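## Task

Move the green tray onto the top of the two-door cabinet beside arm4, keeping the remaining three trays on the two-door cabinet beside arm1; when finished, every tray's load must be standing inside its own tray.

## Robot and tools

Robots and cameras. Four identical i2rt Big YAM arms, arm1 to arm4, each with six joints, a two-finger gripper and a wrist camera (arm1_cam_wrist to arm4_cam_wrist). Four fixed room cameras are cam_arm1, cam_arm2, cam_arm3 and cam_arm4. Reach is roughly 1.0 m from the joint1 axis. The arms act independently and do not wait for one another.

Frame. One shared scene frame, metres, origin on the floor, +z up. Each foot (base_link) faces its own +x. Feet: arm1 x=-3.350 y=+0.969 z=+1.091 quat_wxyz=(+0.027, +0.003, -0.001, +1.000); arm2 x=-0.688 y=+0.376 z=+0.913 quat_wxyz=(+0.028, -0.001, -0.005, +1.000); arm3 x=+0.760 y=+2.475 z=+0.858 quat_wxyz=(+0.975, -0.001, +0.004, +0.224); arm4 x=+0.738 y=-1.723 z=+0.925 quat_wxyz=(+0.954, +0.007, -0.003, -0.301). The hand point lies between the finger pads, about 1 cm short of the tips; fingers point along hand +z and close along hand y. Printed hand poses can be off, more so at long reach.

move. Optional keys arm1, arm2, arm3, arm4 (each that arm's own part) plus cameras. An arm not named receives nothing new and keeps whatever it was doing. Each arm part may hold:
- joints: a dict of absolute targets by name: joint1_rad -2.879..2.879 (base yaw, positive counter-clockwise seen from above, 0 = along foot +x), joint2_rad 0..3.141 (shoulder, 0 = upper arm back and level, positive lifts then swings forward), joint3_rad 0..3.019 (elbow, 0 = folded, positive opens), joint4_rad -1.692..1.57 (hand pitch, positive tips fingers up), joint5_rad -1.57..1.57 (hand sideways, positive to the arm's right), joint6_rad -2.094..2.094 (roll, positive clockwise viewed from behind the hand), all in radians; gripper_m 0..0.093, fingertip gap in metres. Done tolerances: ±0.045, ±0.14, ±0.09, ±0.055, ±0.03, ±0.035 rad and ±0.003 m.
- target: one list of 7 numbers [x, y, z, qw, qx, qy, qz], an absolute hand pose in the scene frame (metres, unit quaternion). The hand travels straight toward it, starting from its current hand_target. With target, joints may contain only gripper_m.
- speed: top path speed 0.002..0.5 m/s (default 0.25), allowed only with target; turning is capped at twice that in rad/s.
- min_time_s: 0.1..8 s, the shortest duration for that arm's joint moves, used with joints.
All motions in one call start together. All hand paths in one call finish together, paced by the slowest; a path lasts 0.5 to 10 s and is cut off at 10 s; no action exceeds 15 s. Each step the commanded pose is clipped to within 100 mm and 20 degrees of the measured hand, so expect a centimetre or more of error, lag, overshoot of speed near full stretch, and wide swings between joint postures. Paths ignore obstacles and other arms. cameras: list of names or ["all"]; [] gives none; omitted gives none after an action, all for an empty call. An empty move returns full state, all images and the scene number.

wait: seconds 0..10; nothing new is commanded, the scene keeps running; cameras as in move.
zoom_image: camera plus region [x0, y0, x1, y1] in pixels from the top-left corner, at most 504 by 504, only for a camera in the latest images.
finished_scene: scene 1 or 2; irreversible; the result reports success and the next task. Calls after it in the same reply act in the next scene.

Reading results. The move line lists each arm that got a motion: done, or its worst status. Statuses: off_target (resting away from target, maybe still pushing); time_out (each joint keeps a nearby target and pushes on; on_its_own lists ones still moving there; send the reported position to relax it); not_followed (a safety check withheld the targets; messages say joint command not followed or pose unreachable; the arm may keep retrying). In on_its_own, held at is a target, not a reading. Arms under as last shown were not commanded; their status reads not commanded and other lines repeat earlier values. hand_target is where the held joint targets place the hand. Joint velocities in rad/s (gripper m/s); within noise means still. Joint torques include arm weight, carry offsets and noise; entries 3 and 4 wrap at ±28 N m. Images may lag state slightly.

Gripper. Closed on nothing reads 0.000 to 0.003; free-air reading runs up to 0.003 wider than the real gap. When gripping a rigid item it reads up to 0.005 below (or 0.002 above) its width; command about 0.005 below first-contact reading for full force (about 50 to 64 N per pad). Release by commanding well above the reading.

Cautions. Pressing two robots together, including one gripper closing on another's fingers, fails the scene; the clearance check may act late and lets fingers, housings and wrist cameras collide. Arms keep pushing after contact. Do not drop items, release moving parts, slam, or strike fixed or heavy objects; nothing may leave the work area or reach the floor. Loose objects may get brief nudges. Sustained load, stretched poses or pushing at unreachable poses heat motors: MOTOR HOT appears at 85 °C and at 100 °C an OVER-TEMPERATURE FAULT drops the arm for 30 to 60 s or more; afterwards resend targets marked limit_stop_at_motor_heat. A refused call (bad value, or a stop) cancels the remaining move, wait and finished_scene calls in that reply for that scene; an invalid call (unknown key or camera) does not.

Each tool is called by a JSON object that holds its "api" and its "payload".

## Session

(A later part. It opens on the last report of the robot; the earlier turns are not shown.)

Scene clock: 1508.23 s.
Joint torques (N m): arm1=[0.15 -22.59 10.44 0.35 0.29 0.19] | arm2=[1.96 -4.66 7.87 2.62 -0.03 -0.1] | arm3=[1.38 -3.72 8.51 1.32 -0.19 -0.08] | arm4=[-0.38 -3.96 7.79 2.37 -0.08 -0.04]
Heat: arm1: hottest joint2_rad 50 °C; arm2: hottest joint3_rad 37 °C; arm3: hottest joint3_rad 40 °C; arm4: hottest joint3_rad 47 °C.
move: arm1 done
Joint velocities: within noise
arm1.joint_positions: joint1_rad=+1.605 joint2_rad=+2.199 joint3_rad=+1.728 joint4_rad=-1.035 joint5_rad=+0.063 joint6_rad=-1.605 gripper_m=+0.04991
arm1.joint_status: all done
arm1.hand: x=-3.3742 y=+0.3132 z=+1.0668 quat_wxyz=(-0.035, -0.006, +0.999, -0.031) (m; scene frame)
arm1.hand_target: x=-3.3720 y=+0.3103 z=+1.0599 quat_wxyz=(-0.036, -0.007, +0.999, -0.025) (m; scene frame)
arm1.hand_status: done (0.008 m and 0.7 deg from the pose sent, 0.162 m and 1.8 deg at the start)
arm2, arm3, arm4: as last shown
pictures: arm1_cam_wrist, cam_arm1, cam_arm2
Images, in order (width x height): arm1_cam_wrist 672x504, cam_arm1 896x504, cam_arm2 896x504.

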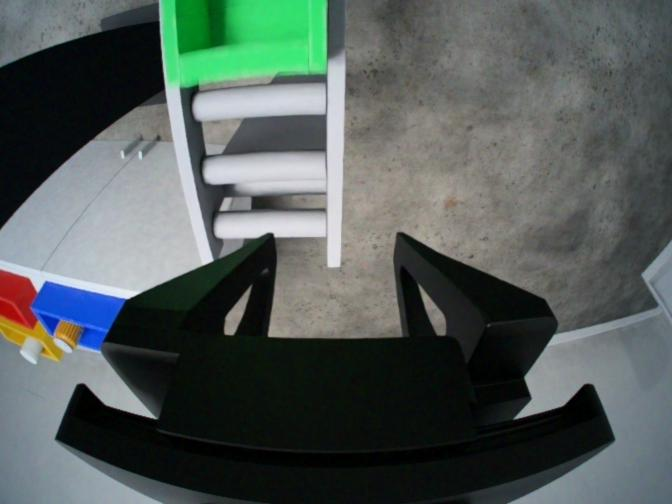

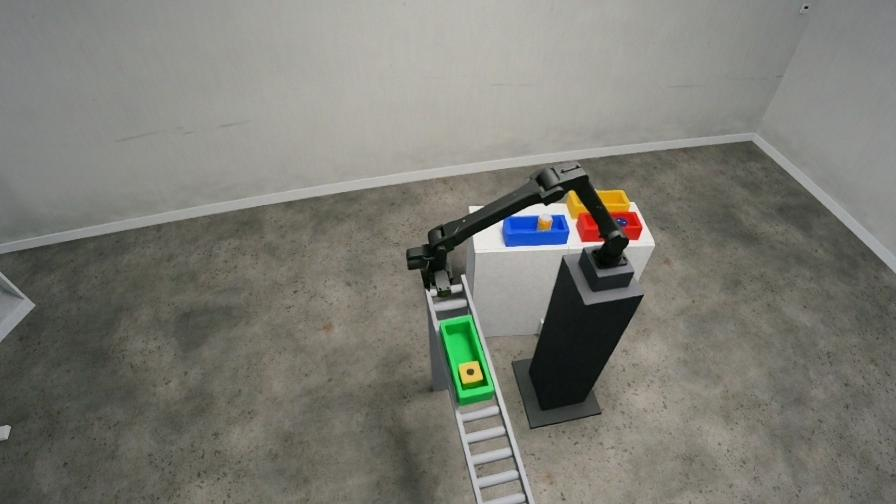

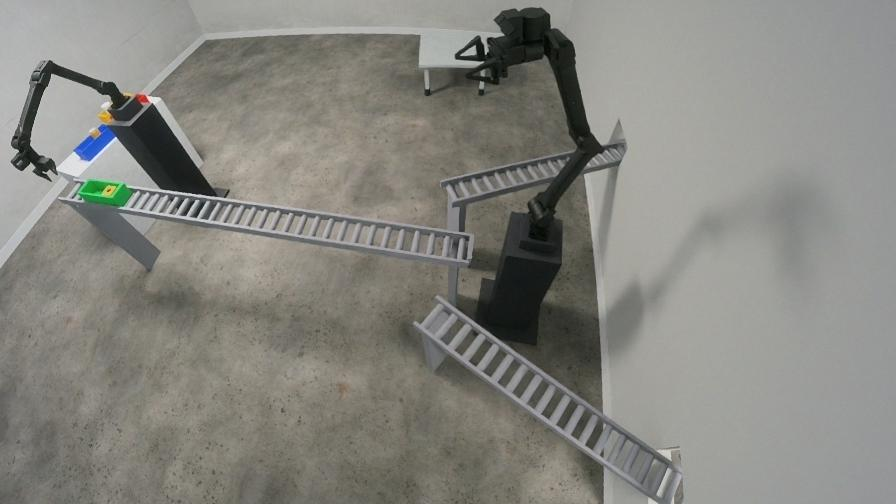

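{"api": "move", "payload": {"arm1": {"joints": {"joint2_rad": 1.25, "joint3_rad": 2.45, "joint4_rad": -1.2, "joint5_rad": 0, "joint6_rad": 0, "gripper_m": 0.05}, "min_time_s": 4}, "arm2": {"target": [-1.15, 0.37, 1.1, 0, 0.9914, 0, -0.1305], "speed": 0.3}, "cameras": ["arm2_cam_wrist", "cam_arm2"]}}

{"api": "zoom_image", "payload": {"camera": "arm2_cam_wrist", "region": [130, 0, 550, 315]}}

Scene clock: 1574.83 s.
Joint torques (N m): arm1=[0.32 -4.84 6.19 1.76 0.16 0.32] | arm2=[1.08 -10.4 9.47 1.26 0.18 0.09] | arm3=[1.32 -3.66 8.54 1.32 -0.19 -0.07] | arm4=[-0.73 -4.13 7.75 2.36 -0.11 -0.04]
Heat: arm1: hottest joint2_rad 50 °C; arm2: hottest joint3_rad 38 °C; arm3: hottest joint3_rad 40 °C; arm4: hottest joint3_rad 47 °C.
move: arm1 done; arm2 off_target
Joint velocities: within noise
arm1.joint_positions: joint1_rad=+1.605 joint2_rad=+1.246 joint3_rad=+2.437 joint4_rad=-1.188 joint5_rad=+0.002 joint6_rad=-0.017 gripper_m=+0.04991
arm1.joint_status: all done
arm1.hand: x=-3.3523 y=+0.6122 z=+1.9572 quat_wxyz=(+0.489, +0.499, +0.500, -0.512) (m; scene frame)
arm1.hand_target: x=-3.3504 y=+0.6140 z=+1.9580 quat_wxyz=(+0.494, +0.503, +0.498, -0.505) (m; scene frame)
arm1.hand_status: not commanded
arm2.joint_positions: joint1_rad=+0.072 joint2_rad=+1.404 joint3_rad=+1.152 joint4_rad=-1.089 joint5_rad=-0.009 joint6_rad=+0.015 gripper_m=+0.09396
arm2.joint_status: not commanded
arm2.hand: x=-1.1409 y=+0.3657 z=+1.0914 quat_wxyz=(+0.002, +0.993, +0.002, -0.114) (m; scene frame)
arm2.hand_target: x=-1.1498 y=+0.3701 z=+1.1002 quat_wxyz=(+0.000, +0.991, +0.000, -0.131) (m; scene frame)
arm2.hand_status: off_target (0.013 m and 1.9 deg from the pose sent, 0.665 m and 71.8 deg at the start)
arm3, arm4: as last shown
pictures: arm2_cam_wrist, cam_arm2
Images, in order (width x height): arm2_cam_wrist 672x504, cam_arm2 896x504.

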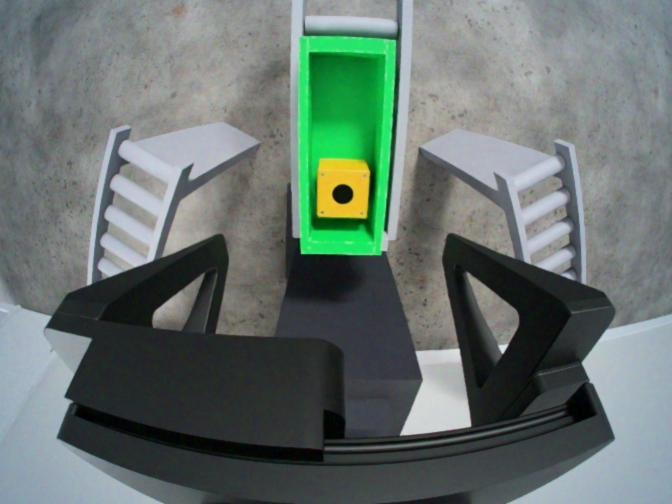

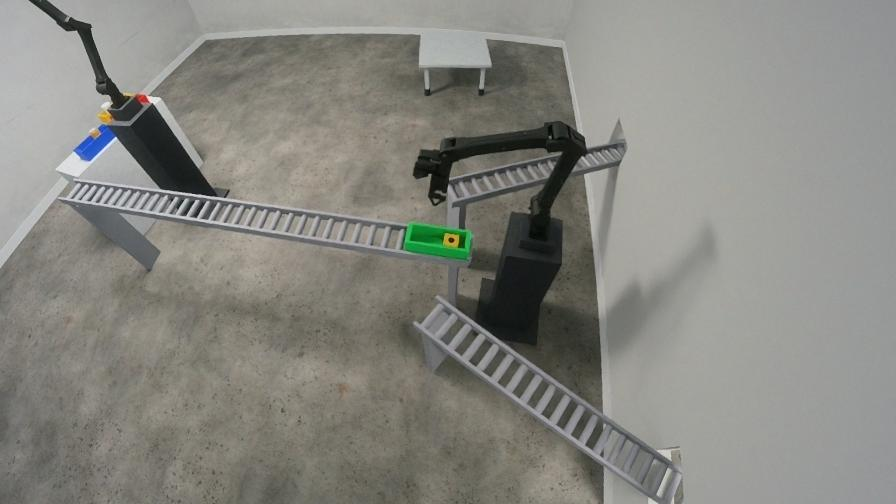

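Scaled by 1.200 from the camera's 672x504 image, which has a finer 960x720 frame.

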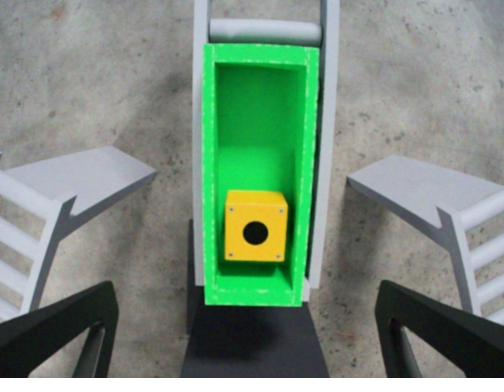

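{"api": "move", "payload": {"arm2": {"target": [-1.178, 0.434, 0.875, 0, 0.9999, -0.014, 0], "speed": 0.2}, "cameras": ["arm2_cam_wrist", "cam_arm2"]}}

{"api": "zoom_image", "payload": {"camera": "arm2_cam_wrist", "region": [130, 0, 550, 315]}}

{"api": "zoom_image", "payload": {"camera": "cam_arm2", "region": [380, 140, 580, 300]}}

Scene clock: 1625.30 s.
Joint torques (N m): arm1=[0.15 -4.66 6.26 1.72 0.13 0.31] | arm2=[1.03 -15.85 8.55 0.49 0.2 -0.12] | arm3=[1.44 -3.72 8.55 1.35 -0.19 -0.08] | arm4=[-0.38 -4.19 7.8 2.29 -0.1 -0.03]
Heat: arm1: hottest joint2_rad 42 °C; arm2: hottest joint3_rad 41 °C; arm3: hottest joint3_rad 40 °C; arm4: hottest joint3_rad 47 °C.
move: arm2 off_target
Joint velocities: within noise
arm1: as last shown
arm2.joint_positions: joint1_rad=-0.056 joint2_rad=+1.900 joint3_rad=+1.134 joint4_rad=-0.846 joint5_rad=-0.011 joint6_rad=-0.077 gripper_m=+0.09396
arm2.joint_status: not commanded
arm2.hand: x=-1.1592 y=+0.4274 z=+0.8677 quat_wxyz=(+0.003, +1.000, -0.017, +0.020) (m; scene frame)
arm2.hand_target: x=-1.1775 y=+0.4340 z=+0.8755 quat_wxyz=(+0.000, +1.000, -0.014, +0.000) (m; scene frame)
arm2.hand_status: off_target (0.021 m and 2.4 deg from the pose sent, 0.230 m and 13.2 deg at the start)
arm3.joint_positions: joint1_rad=-0.464 joint2_rad=+1.193 joint3_rad=+2.357 joint4_rad=-1.192 joint5_rad=+0.004 joint6_rad=+0.016 gripper_m=+0.09396
arm3.joint_status: not commanded
arm3.hand: x=+1.1117 y=+2.4726 z=+1.7068 quat_wxyz=(-0.694, -0.010, -0.720, +0.002) (m; scene frame)
arm3.hand_target: x=+1.1016 y=+2.4736 z=+1.7198 quat_wxyz=(-0.704, -0.003, -0.710, +0.005) (m; scene frame)
arm3.hand_status: not commanded
arm4.joint_positions: joint1_rad=+0.251 joint2_rad=+1.197 joint3_rad=+2.369 joint4_rad=-1.220 joint5_rad=+0.004 joint6_rad=+0.010 gripper_m=+0.09396
arm4.joint_status: not commanded
arm4.hand: x=+1.0506 y=-1.8543 z=+1.7745 quat_wxyz=(-0.682, -0.139, -0.709, +0.117) (m; scene frame)
arm4.hand_target: x=+1.0434 y=-1.8489 z=+1.7907 quat_wxyz=(-0.699, -0.129, -0.693, +0.119) (m; scene frame)
arm4.hand_status: not commanded
pictures: arm2_cam_wrist, cam_arm2
Images, in order (width x height): arm2_cam_wrist 672x504, cam_arm2 896x504.

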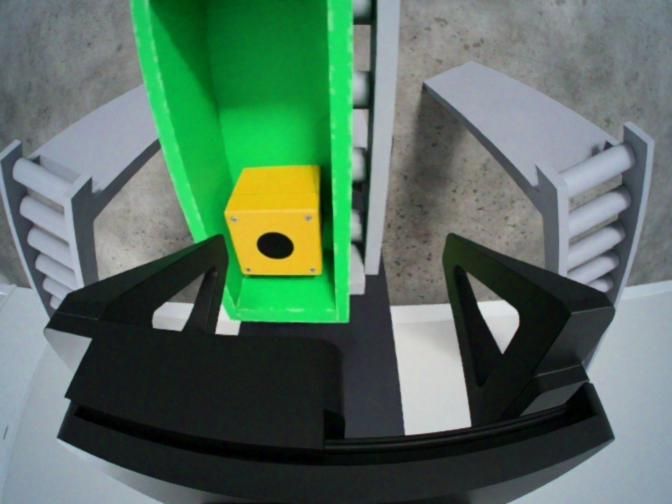

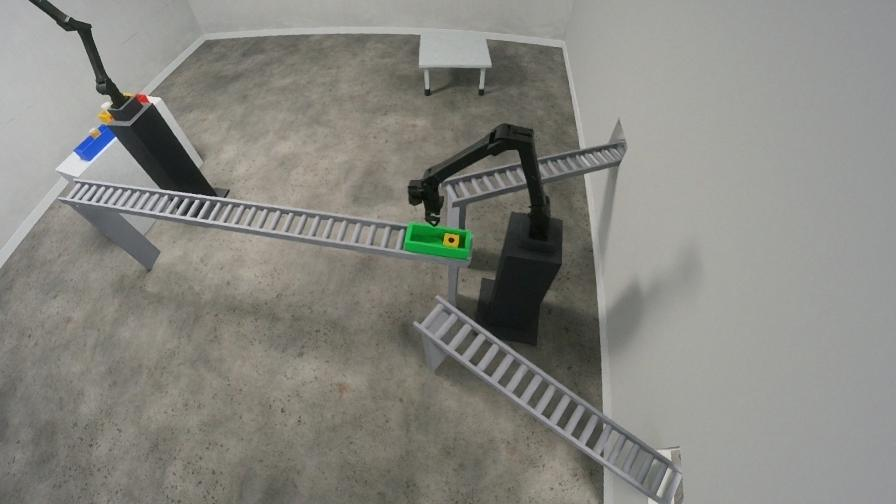

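Scaled by 1.200 from the camera's 672x504 image, which has a finer 960x720 frame.

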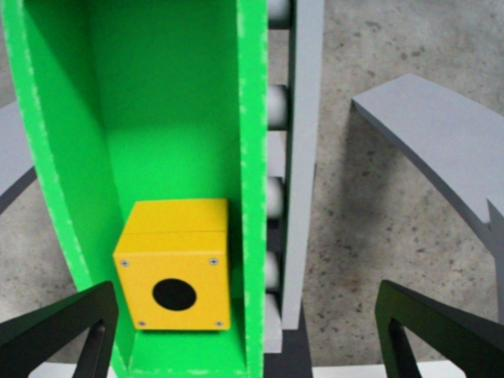

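Scaled by 2.520 from the camera's 896x504 image, which has a finer 1280x720 frame.

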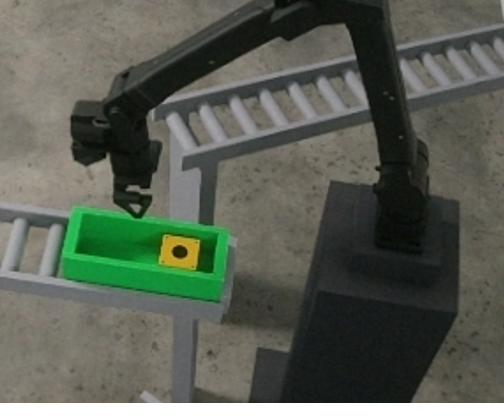

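{"api": "move", "payload": {"arm2": {"target": [-1.180, 0.437, 0.757, 0, 0.9999, -0.014, -0.01], "speed": 0.12}, "cameras": ["arm2_cam_wrist", "cam_arm2"]}}

{"api": "zoom_image", "payload": {"camera": "cam_arm2", "region": [380, 140, 580, 300]}}

Scene clock: 1666.17 s.
Joint torques (N m): arm1=[0.21 -4.66 6.22 1.76 0.13 0.32] | arm2=[-0.32 -16.03 5.64 0.92 0.07 -0.1] | arm3=[1.38 -3.66 8.54 1.33 -0.18 -0.08] | arm4=[-0.56 -4.19 7.71 2.32 -0.1 -0.03]
Heat: arm1: hottest joint2_rad 39 °C; arm2: hottest joint3_rad 39 °C; arm3: hottest joint3_rad 40 °C; arm4: hottest joint3_rad 47 °C.
move: arm2 done
Joint velocities: within noise
arm1, arm3, arm4: as last shown
arm2.joint_positions: joint1_rad=-0.058 joint2_rad=+2.133 joint3_rad=+1.134 joint4_rad=-0.566 joint5_rad=-0.011 joint6_rad=-0.081 gripper_m=+0.09396
arm2.joint_status: not commanded
arm2.hand: x=-1.1745 y=+0.4312 z=+0.7588 quat_wxyz=(+0.001, +1.000, -0.016, -0.003) (m; scene frame)
arm2.hand_target: x=-1.1799 y=+0.4370 z=+0.7572 quat_wxyz=(+0.000, +1.000, -0.014, -0.010) (m; scene frame)
arm2.hand_status: done (0.008 m and 0.8 deg from the pose sent, 0.113 m and 3.5 deg at the start)
pictures: arm2_cam_wrist, cam_arm2
Images, in order (width x height): arm2_cam_wrist 672x504, cam_arm2 896x504.

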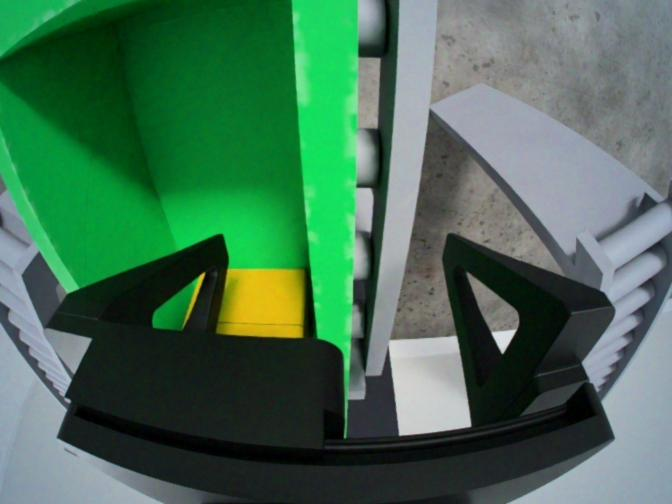

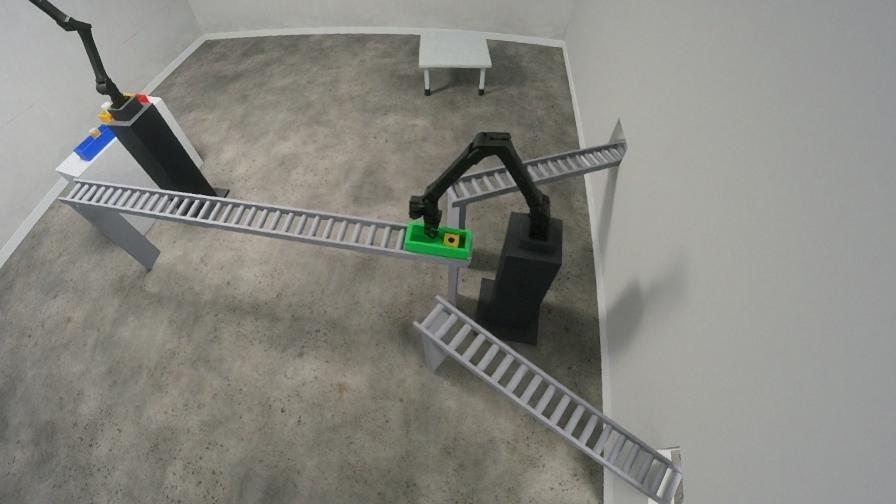

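Scaled by 2.520 from the camera's 896x504 image, which has a finer 1280x720 frame.

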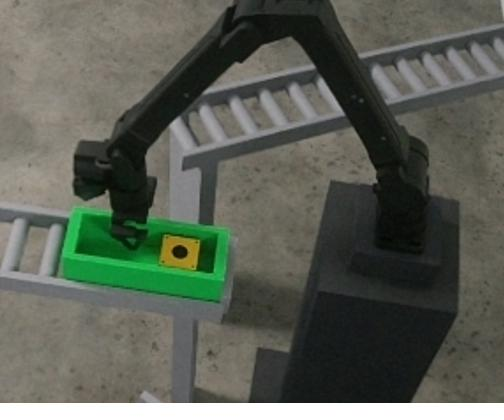

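{"api": "move", "payload": {"arm2": {"joints": {"gripper_m": 0.004}}, "cameras": ["arm2_cam_wrist"]}}

Scene clock: 1684.57 s.
Joint torques (N m): arm1=[0.09 -4.89 6.24 1.76 0.13 0.3] | arm2=[0.21 -15.68 5.24 0.79 0.1 -0.04] | arm3=[1.38 -3.72 8.53 1.31 -0.19 -0.07] | arm4=[-0.67 -3.96 7.84 2.24 -0.11 -0.05]
Heat: arm1: hottest joint2_rad 38 °C; arm2: hottest joint3_rad 38 °C; arm3: hottest joint3_rad 40 °C; arm4: hottest joint3_rad 47 °C.
move: arm2 off_target
Joint velocities: within noise
arm1, arm3, arm4: as last shown
arm2.joint_positions: joint1_rad=-0.058 joint2_rad=+2.133 joint3_rad=+1.134 joint4_rad=-0.566 joint5_rad=-0.011 joint6_rad=-0.085 gripper_m=+0.01143
arm2.joint_status: gripper_m off_target (ended at +0.01146, target +0.00400)
arm2.hand: x=-1.1745 y=+0.4312 z=+0.7588 quat_wxyz=(+0.001, +1.000, -0.014, -0.003) (m; scene frame)
arm2.hand_target: x=-1.1799 y=+0.4370 z=+0.7572 quat_wxyz=(+0.000, +1.000, -0.014, -0.010) (m; scene frame)
arm2.hand_status: not commanded
pictures: arm2_cam_wrist
Images, in order (width x height): arm2_cam_wrist 672x504.

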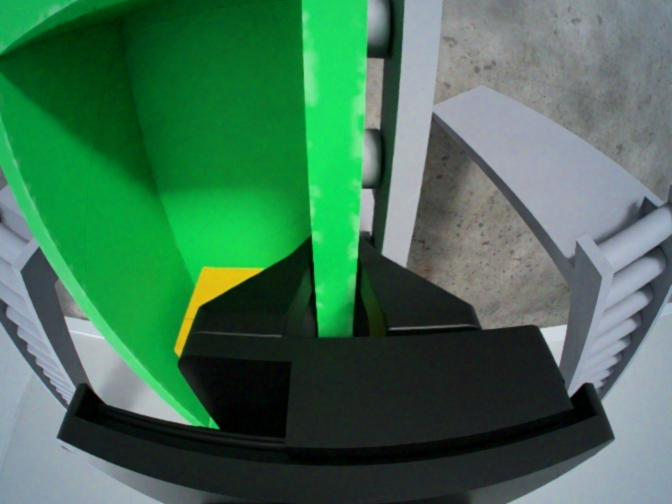

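{"api": "move", "payload": {"arm2": {"target": [-1.178, 0.437, 0.925, 0, 0.9999, -0.014, -0.01], "speed": 0.15}, "cameras": ["arm2_cam_wrist", "cam_arm2"]}}

{"api": "zoom_image", "payload": {"camera": "cam_arm2", "region": [380, 120, 580, 320]}}

Scene clock: 1747.53 s.
Joint torques (N m): arm1=[0.09 -4.78 6.24 1.74 0.14 0.32] | arm2=[-0.44 -19.55 9.8 -0.72 0.04 -0.1] | arm3=[1.32 -3.78 8.53 1.32 -0.18 -0.08] | arm4=[-0.38 -3.96 7.69 2.35 -0.08 -0.05]
Heat: arm1: hottest joint2_rad 37 °C; arm2: hottest joint3_rad 36 °C; arm3: hottest joint3_rad 40 °C; arm4: hottest joint3_rad 47 °C.
move: arm2 off_target
Joint velocities: within noise
arm1, arm3, arm4: as last shown
arm2.joint_positions: joint1_rad=-0.061 joint2_rad=+1.854 joint3_rad=+1.136 joint4_rad=-0.903 joint5_rad=-0.008 joint6_rad=-0.085 gripper_m=+0.01143
arm2.joint_status: not commanded
arm2.hand: x=-1.1529 y=+0.4297 z=+0.8893 quat_wxyz=(+0.002, +1.000, -0.016, +0.026) (m; scene frame)
arm2.hand_target: x=-1.1765 y=+0.4370 z=+0.9249 quat_wxyz=(-0.001, +1.000, -0.014, -0.010) (m; scene frame)
arm2.hand_status: off_target (0.044 m and 4.1 deg from the pose sent, 0.166 m and 0.8 deg at the start)
pictures: arm2_cam_wrist, cam_arm2
Images, in order (width x height): arm2_cam_wrist 672x504, cam_arm2 896x504.

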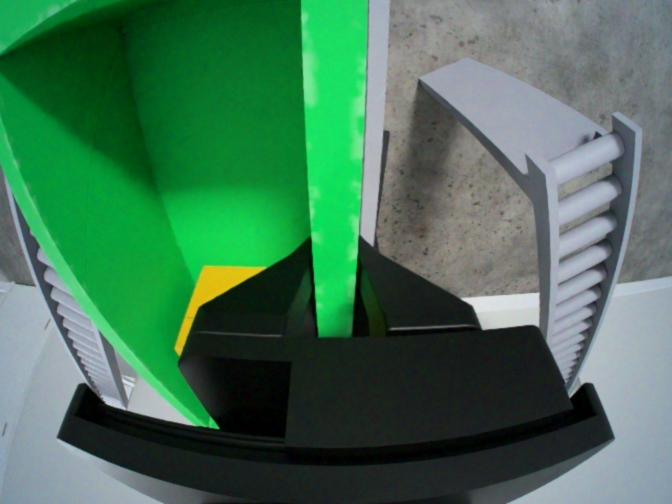

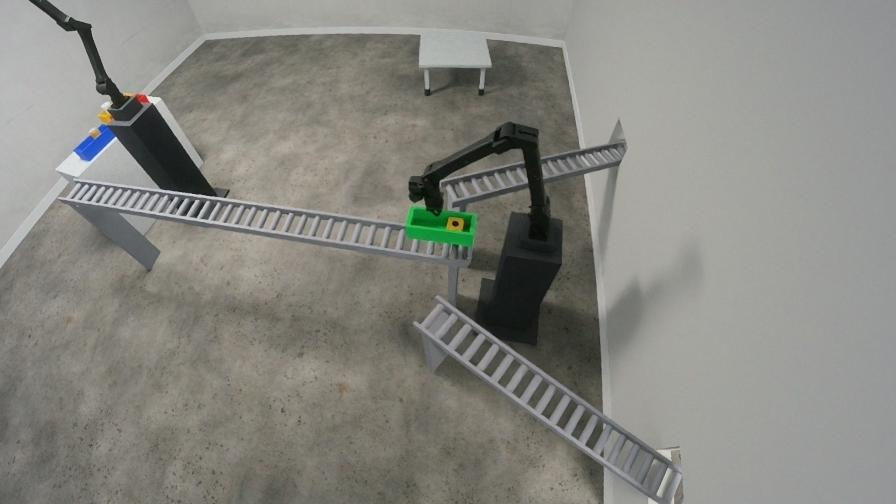

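Scaled by 2.520 from the camera's 896x504 image, which has a finer 1280x720 frame.

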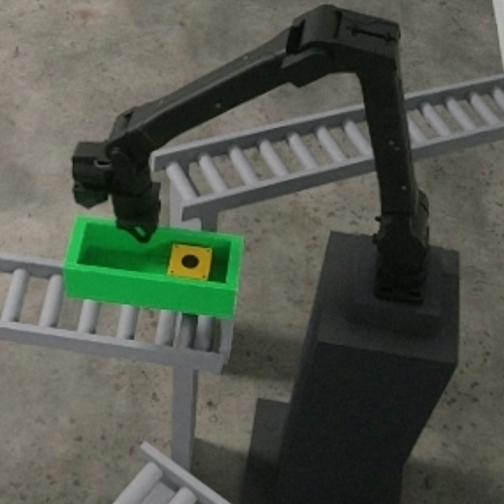

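{"api": "move", "payload": {"arm2": {"target": [-1.005, -0.034, 0.90, 0.0169, 0.9588, -0.284, -0.0386], "speed": 0.22}, "cameras": ["arm2_cam_wrist", "cam_arm2"]}}

{"api": "zoom_image", "payload": {"camera": "cam_arm2", "region": [380, 180, 600, 400]}}

Scene clock: 1789.50 s.
Joint torques (N m): arm1=[0.21 -4.66 6.2 1.74 0.14 0.3] | arm2=[0.56 -16.79 10.25 -0.08 0.07 0.26] | arm3=[1.38 -3.66 8.53 1.33 -0.19 -0.08] | arm4=[-0.56 -4.13 7.79 2.24 -0.09 -0.04]
Heat: arm1: hottest joint2_rad 36 °C; arm2: hottest joint3_rad 41 °C; arm3: hottest joint3_rad 40 °C; arm4: hottest joint3_rad 47 °C.
move: arm2 off_target
Joint velocities: within noise
arm1, arm3, arm4: as last shown
arm2.joint_positions: joint1_rad=+0.990 joint2_rad=+1.886 joint3_rad=+1.152 joint4_rad=-0.839 joint5_rad=+0.059 joint6_rad=+1.492 gripper_m=+0.01143
arm2.joint_status: not commanded
arm2.hand: x=-0.9862 y=-0.0088 z=+0.8755 quat_wxyz=(-0.016, +0.961, -0.275, -0.028) (m; scene frame)
arm2.hand_target: x=-1.0041 y=-0.0328 z=+0.9010 quat_wxyz=(+0.017, +0.958, -0.283, -0.039) (m; scene frame)
arm2.hand_status: off_target (0.040 m and 4.1 deg from the pose sent, 0.487 m and 32.1 deg at the start)
pictures: arm2_cam_wrist, cam_arm2
Images, in order (width x height): arm2_cam_wrist 672x504, cam_arm2 896x504.

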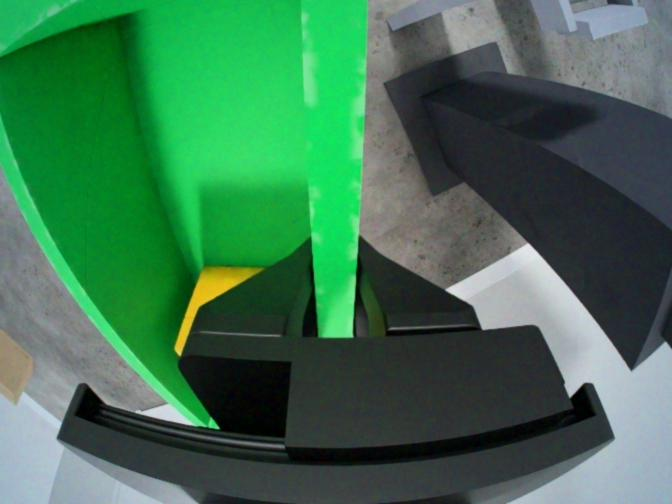

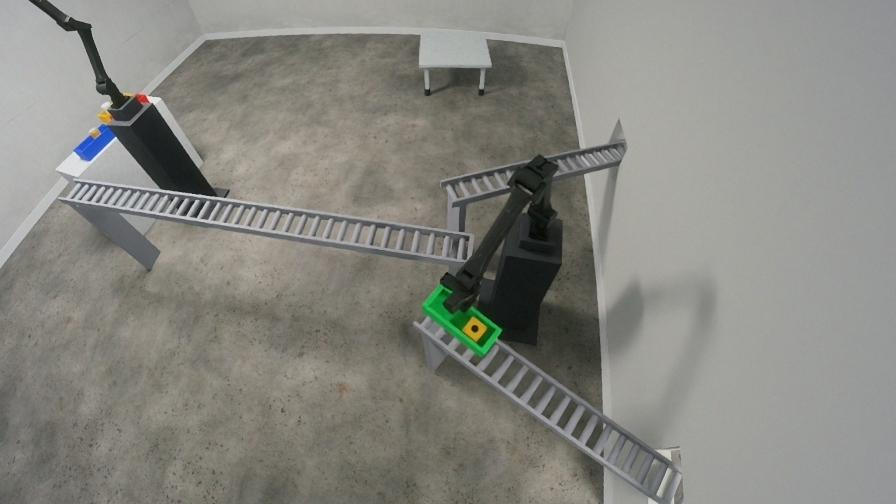

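Scaled by 2.291 from the camera's 896x504 image, which has a finer 1280x720 frame.

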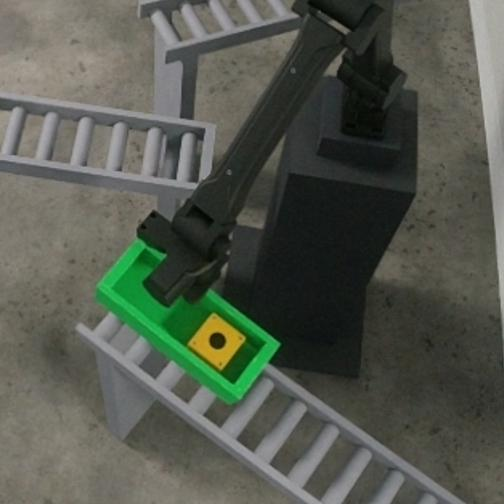

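{"api": "move", "payload": {"arm2": {"target": [-1.005, -0.034, 0.835, 0.0169, 0.9588, -0.284, -0.0386], "speed": 0.15}, "cameras": ["arm2_cam_wrist", "cam_arm2"]}}

{"api": "zoom_image", "payload": {"camera": "cam_arm2", "region": [380, 230, 560, 400]}}

Scene clock: 1831.03 s.
Joint torques (N m): arm1=[0.32 -4.54 6.28 1.77 0.15 0.33] | arm2=[1.73 -18.84 7.3 0.77 0.08 0.15] | arm3=[1.44 -3.72 8.58 1.33 -0.19 -0.07] | arm4=[-0.32 -3.9 7.83 2.4 -0.11 -0.05]
Heat: arm1: hottest joint2_rad 35 °C; arm2: hottest joint3_rad 43 °C; arm3: hottest joint3_rad 40 °C; arm4: hottest joint3_rad 47 °C.
move: arm2 off_target
Joint velocities: within noise
arm1, arm3, arm4: as last shown
arm2.joint_positions: joint1_rad=+0.990 joint2_rad=+2.018 joint3_rad=+1.152 joint4_rad=-0.713 joint5_rad=+0.059 joint6_rad=+1.494 gripper_m=+0.01143
arm2.joint_status: not commanded
arm2.hand: x=-0.9893 y=-0.0125 z=+0.8135 quat_wxyz=(-0.019, +0.961, -0.276, -0.027) (m; scene frame)
arm2.hand_target: x=-1.0045 y=-0.0333 z=+0.8357 quat_wxyz=(+0.017, +0.958, -0.284, -0.038) (m; scene frame)
arm2.hand_status: off_target (0.034 m and 4.4 deg from the pose sent, 0.051 m and 4.1 deg at the start)
pictures: arm2_cam_wrist, cam_arm2
Images, in order (width x height): arm2_cam_wrist 672x504, cam_arm2 896x504.

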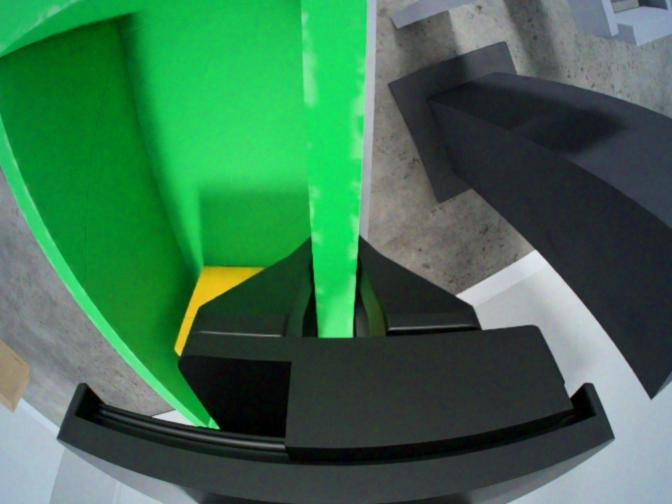

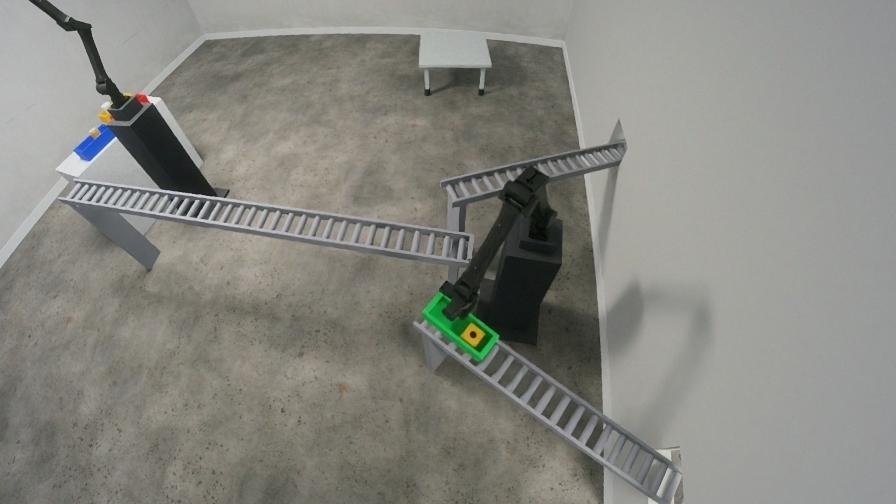

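Scaled by 2.800 from the camera's 896x504 image, which has a finer 1280x720 frame.

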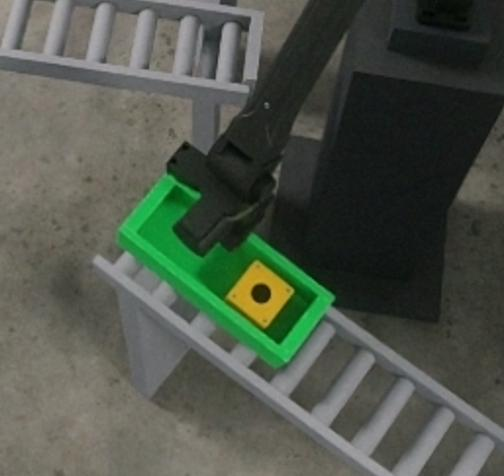

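{"api": "move", "payload": {"arm2": {"target": [-1.005, -0.033, 0.797, 0.0169, 0.9588, -0.284, -0.0386], "speed": 0.12}, "cameras": ["arm2_cam_wrist", "cam_arm2"]}}

{"api": "zoom_image", "payload": {"camera": "cam_arm2", "region": [380, 230, 560, 400]}}

{"api": "zoom_image", "payload": {"camera": "arm2_cam_wrist", "region": [260, 0, 500, 260]}}

Scene clock: 1892.73 s.
Joint torques (N m): arm1=[0.21 -4.6 6.19 1.73 0.13 0.31] | arm2=[0.85 -18.14 6.52 0.57 0.06 0.17] | arm3=[1.44 -3.72 8.51 1.31 -0.19 -0.08] | arm4=[-0.62 -4.25 7.8 2.36 -0.11 -0.04]
Heat: arm1: hottest joint2_rad 35 °C; arm2: hottest joint3_rad 39 °C; arm3: hottest joint3_rad 40 °C; arm4: hottest joint3_rad 47 °C.
move: arm2 off_target
Joint velocities: within noise
arm1, arm3, arm4: as last shown
arm2.joint_positions: joint1_rad=+0.990 joint2_rad=+2.091 joint3_rad=+1.152 joint4_rad=-0.631 joint5_rad=+0.059 joint6_rad=+1.494 gripper_m=+0.01143
arm2.joint_status: not commanded
arm2.hand: x=-0.9908 y=-0.0143 z=+0.7788 quat_wxyz=(-0.014, +0.961, -0.276, -0.029) (m; scene frame)
arm2.hand_target: x=-1.0046 y=-0.0326 z=+0.7975 quat_wxyz=(+0.017, +0.958, -0.284, -0.038) (m; scene frame)
arm2.hand_status: off_target (0.030 m and 3.9 deg from the pose sent, 0.031 m and 4.4 deg at the start)
pictures: arm2_cam_wrist, cam_arm2
Images, in order (width x height): arm2_cam_wrist 672x504, cam_arm2 896x504.

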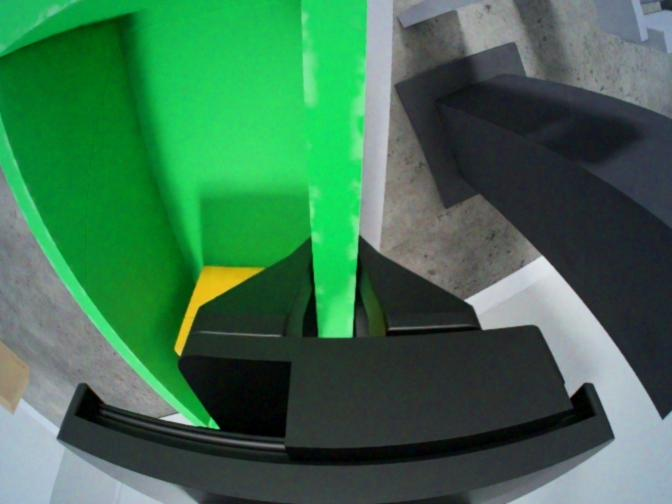

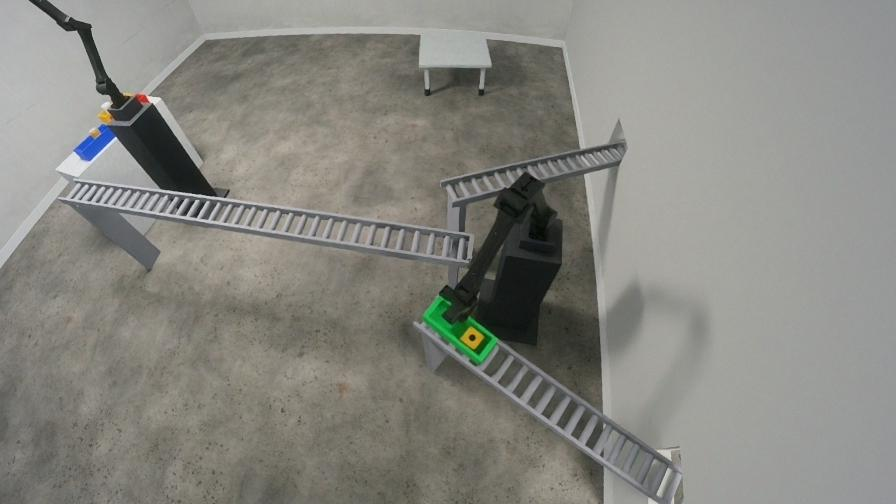

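Scaled by 2.800 from the camera's 896x504 image, which has a finer 1280x720 frame.

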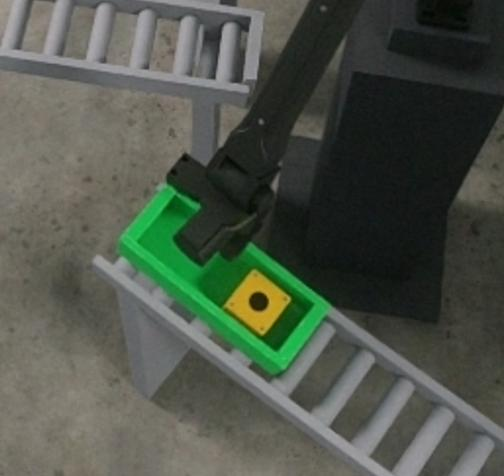

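Scaled by 1.938 from the camera's 672x504 image, which has a finer 960x720 frame.

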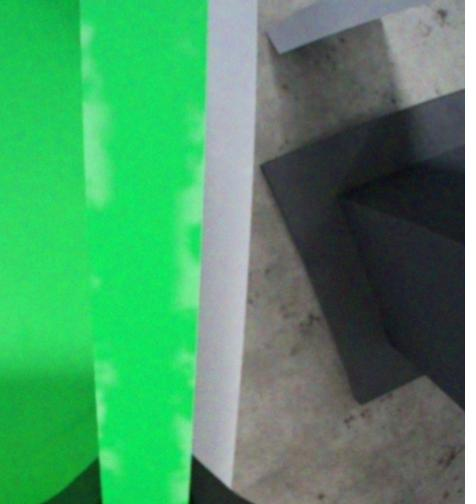

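{"api": "move", "payload": {"arm2": {"target": [-1.002, -0.028, 0.765, 0.0169, 0.9588, -0.284, -0.0386], "speed": 0.1}, "cameras": ["arm2_cam_wrist", "cam_arm2"]}}

{"api": "zoom_image", "payload": {"camera": "cam_arm2", "region": [400, 260, 540, 400]}}

Scene clock: 1937.60 s.
Joint torques (N m): arm1=[0.32 -4.72 6.26 1.8 0.14 0.32] | arm2=[0.67 -18.73 5.39 0.66 0.27 0.18] | arm3=[1.38 -3.72 8.51 1.35 -0.19 -0.08] | arm4=[-0.5 -4.13 7.73 2.3 -0.08 -0.05]
Heat: arm1: hottest joint2_rad 35 °C; arm2: hottest joint3_rad 38 °C; arm3: hottest joint3_rad 40 °C; arm4: hottest joint3_rad 47 °C.
move: arm2 off_target
Joint velocities: within noise
arm1.joint_positions: joint1_rad=+1.605 joint2_rad=+1.246 joint3_rad=+2.437 joint4_rad=-1.188 joint5_rad=+0.002 joint6_rad=-0.017 gripper_m=+0.04991
arm1.joint_status: not commanded
arm1.hand: x=-3.3523 y=+0.6122 z=+1.9572 quat_wxyz=(+0.489, +0.499, +0.500, -0.512) (m; scene frame)
arm1.hand_target: x=-3.3504 y=+0.6140 z=+1.9580 quat_wxyz=(+0.494, +0.503, +0.498, -0.505) (m; scene frame)
arm1.hand_status: not commanded
arm2.joint_positions: joint1_rad=+0.990 joint2_rad=+2.138 joint3_rad=+1.148 joint4_rad=-0.558 joint5_rad=+0.055 joint6_rad=+1.495 gripper_m=+0.01143
arm2.joint_status: not commanded
arm2.hand: x=-0.9918 y=-0.0170 z=+0.7558 quat_wxyz=(-0.003, +0.961, -0.276, -0.030) (m; scene frame)
arm2.hand_target: x=-1.0019 y=-0.0279 z=+0.7653 quat_wxyz=(+0.017, +0.958, -0.284, -0.038) (m; scene frame)
arm2.hand_status: off_target (0.018 m and 2.7 deg from the pose sent, 0.023 m and 3.9 deg at the start)
arm3, arm4: as last shown
pictures: arm2_cam_wrist, cam_arm2
Images, in order (width x height): arm2_cam_wrist 672x504, cam_arm2 896x504.

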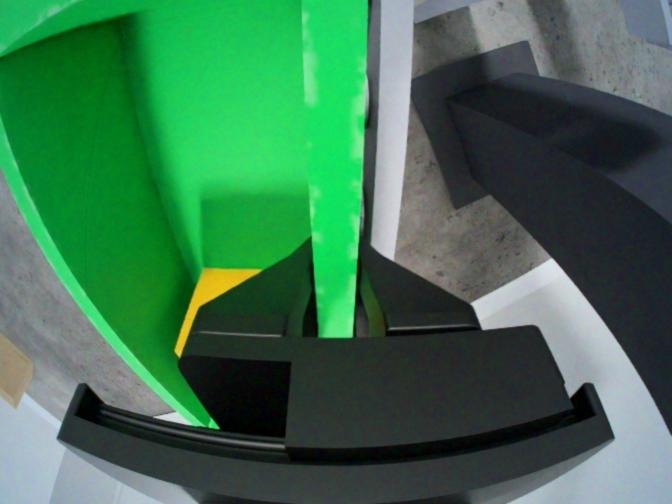

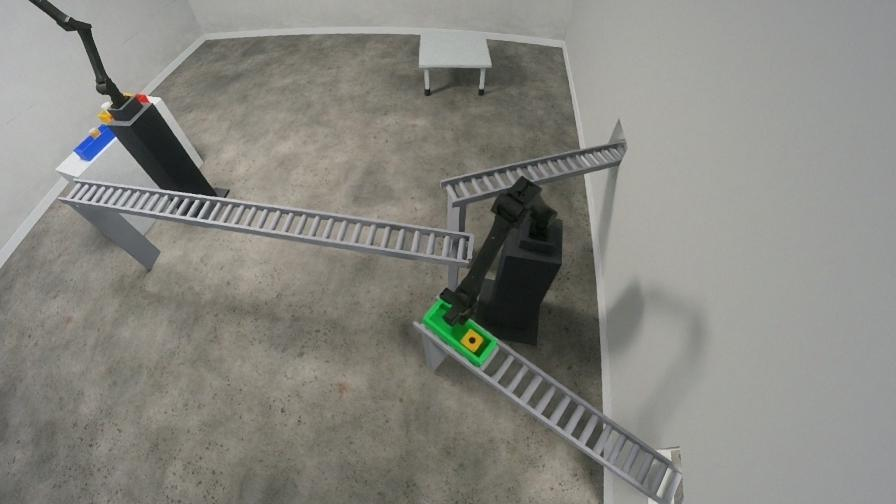

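Scaled by 3.600 from the camera's 896x504 image, which has a finer 1280x720 frame.

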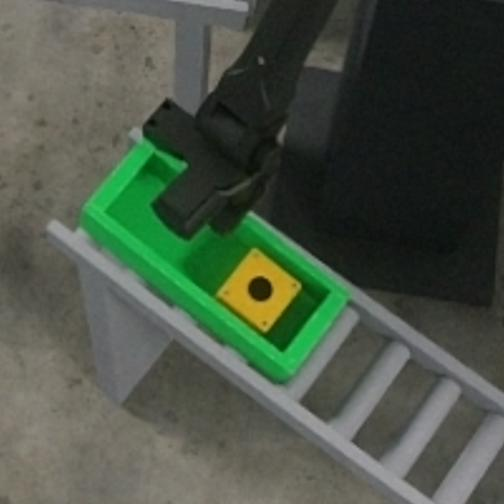

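{"api": "move", "payload": {"arm2": {"target": [-1.0, -0.0245, 0.738, 0.0169, 0.9588, -0.284, -0.0386], "speed": 0.08}, "cameras": ["arm2_cam_wrist", "cam_arm2"]}}

{"api": "zoom_image", "payload": {"camera": "cam_arm2", "region": [400, 260, 540, 400]}}

Scene clock: 1957.40 s.
Joint torques (N m): arm1=[0.15 -4.66 6.16 1.7 0.12 0.32] | arm2=[0.91 -15.27 5.18 1.13 0.64 0.19] | arm3=[1.38 -3.6 8.53 1.32 -0.19 -0.08] | arm4=[-0.62 -4.19 7.8 2.32 -0.11 -0.04]
Heat: arm1: hottest joint2_rad 35 °C; arm2: hottest joint3_rad 37 °C; arm3: hottest joint3_rad 40 °C; arm4: hottest joint3_rad 47 °C.
move: arm2 done
Joint velocities: within noise
arm1: as last shown
arm2.joint_positions: joint1_rad=+0.990 joint2_rad=+2.158 joint3_rad=+1.146 joint4_rad=-0.504 joint5_rad=+0.046 joint6_rad=+1.493 gripper_m=+0.01143
arm2.joint_status: not commanded
arm2.hand: x=-0.9945 y=-0.0232 z=+0.7463 quat_wxyz=(+0.013, +0.961, -0.276, -0.032) (m; scene frame)
arm2.hand_target: x=-0.9999 y=-0.0244 z=+0.7383 quat_wxyz=(+0.017, +0.958, -0.284, -0.039) (m; scene frame)
arm2.hand_status: done (0.010 m and 1.3 deg from the pose sent, 0.021 m and 2.7 deg at the start)
arm3.joint_positions: joint1_rad=-0.464 joint2_rad=+1.193 joint3_rad=+2.357 joint4_rad=-1.192 joint5_rad=+0.004 joint6_rad=+0.016 gripper_m=+0.09396
arm3.joint_status: not commanded
arm3.hand: x=+1.1117 y=+2.4726 z=+1.7068 quat_wxyz=(-0.694, -0.010, -0.720, +0.002) (m; scene frame)
arm3.hand_target: x=+1.1016 y=+2.4736 z=+1.7198 quat_wxyz=(-0.704, -0.003, -0.710, +0.005) (m; scene frame)
arm3.hand_status: not commanded
arm4.joint_positions: joint1_rad=+0.251 joint2_rad=+1.197 joint3_rad=+2.369 joint4_rad=-1.220 joint5_rad=+0.004 joint6_rad=+0.010 gripper_m=+0.09396
arm4.joint_status: not commanded
arm4.hand: x=+1.0506 y=-1.8543 z=+1.7745 quat_wxyz=(-0.682, -0.139, -0.709, +0.117) (m; scene frame)
arm4.hand_target: x=+1.0434 y=-1.8489 z=+1.7907 quat_wxyz=(-0.699, -0.129, -0.693, +0.119) (m; scene frame)
arm4.hand_status: not commanded
pictures: arm2_cam_wrist, cam_arm2
Images, in order (width x height): arm2_cam_wrist 672x504, cam_arm2 896x504.

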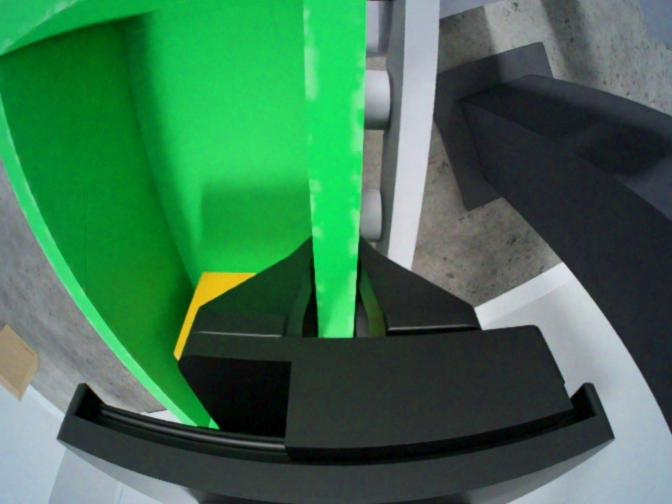

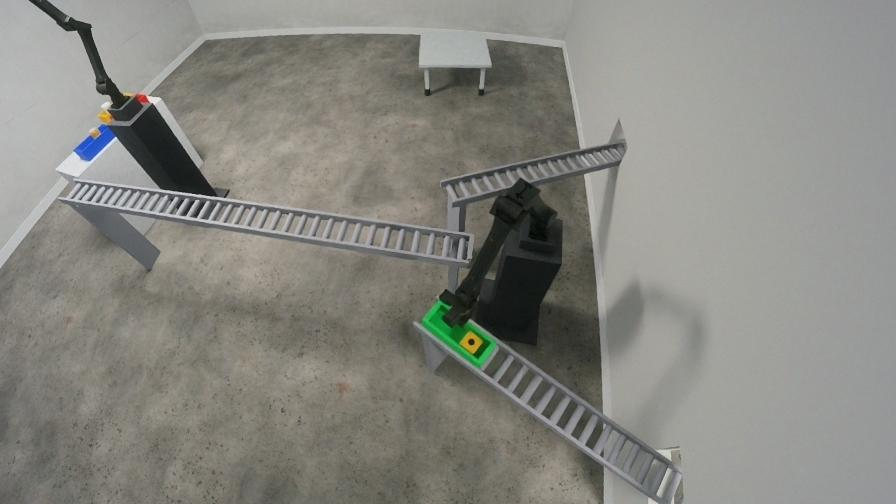

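Scaled by 3.600 from the camera's 896x504 image, which has a finer 1280x720 frame.

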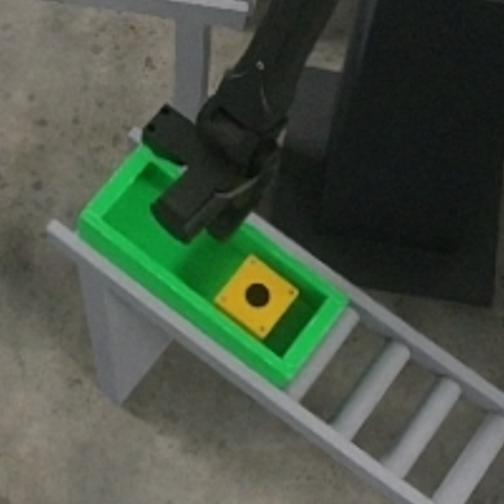

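{"api": "move", "payload": {"arm2": {"target": [-0.998, -0.021, 0.738, -0.008, 0.9588, -0.284, -0.0386], "speed": 0.08}, "cameras": ["arm2_cam_wrist", "cam_arm2"]}}

{"api": "zoom_image", "payload": {"camera": "cam_arm2", "region": [400, 270, 520, 390]}}

Scene clock: 1985.97 s.
Joint torques (N m): arm1=[0.09 -4.66 6.26 1.74 0.13 0.32] | arm2=[0.79 -14.8 6.31 -0.06 1.26 0.2] | arm3=[1.38 -3.66 8.53 1.33 -0.19 -0.07] | arm4=[-0.5 -4.42 7.72 2.26 -0.1 -0.03]
Heat: arm1: hottest joint2_rad 34 °C; arm2: hottest joint3_rad 36 °C; arm3: hottest joint3_rad 40 °C; arm4: hottest joint3_rad 47 °C.
move: arm2 off_target
Joint velocities: within noise
arm1, arm3, arm4: as last shown
arm2.joint_positions: joint1_rad=+0.990 joint2_rad=+2.161 joint3_rad=+1.156 joint4_rad=-0.525 joint5_rad=+0.049 joint6_rad=+1.493 gripper_m=+0.01143
arm2.joint_status: not commanded
arm2.hand: x=-0.9944 y=-0.0223 z=+0.7465 quat_wxyz=(+0.006, +0.961, -0.276, -0.031) (m; scene frame)
arm2.hand_target: x=-0.9978 y=-0.0209 z=+0.7382 quat_wxyz=(-0.008, +0.958, -0.283, -0.039) (m; scene frame)
arm2.hand_status: off_target (0.009 m and 2.1 deg from the pose sent, 0.009 m and 2.7 deg at the start)
pictures: arm2_cam_wrist, cam_arm2
Images, in order (width x height): arm2_cam_wrist 672x504, cam_arm2 896x504.

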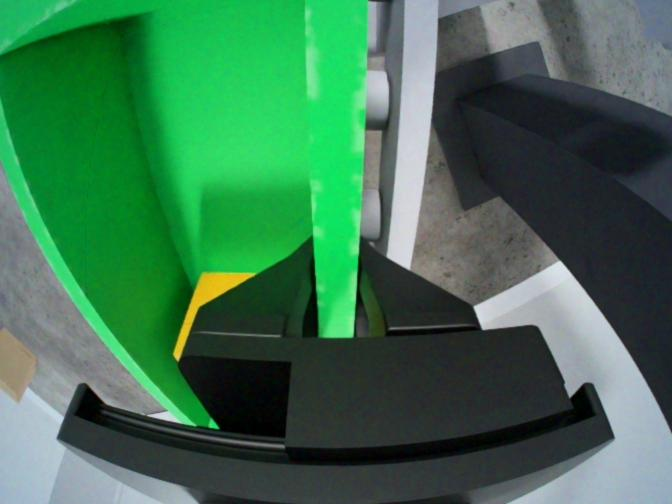

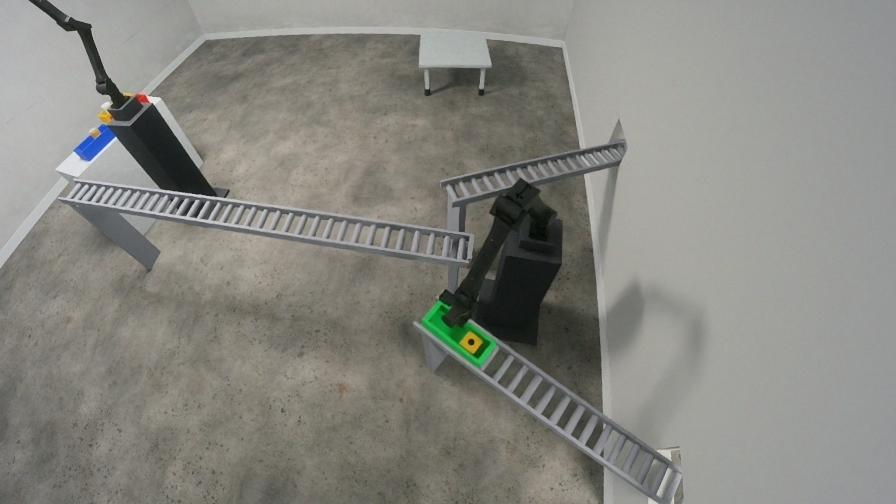

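Scaled by 4.200 from the camera's 896x504 image, which has a finer 1280x720 frame.

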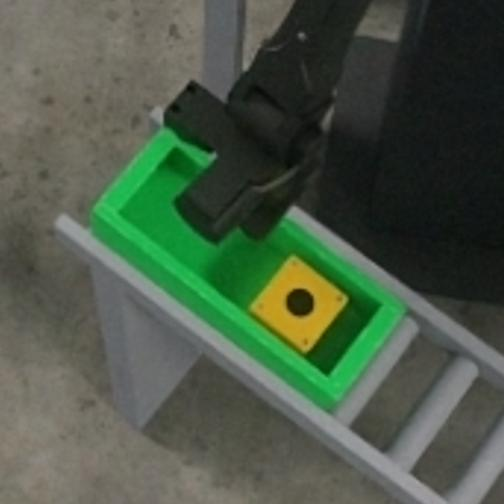

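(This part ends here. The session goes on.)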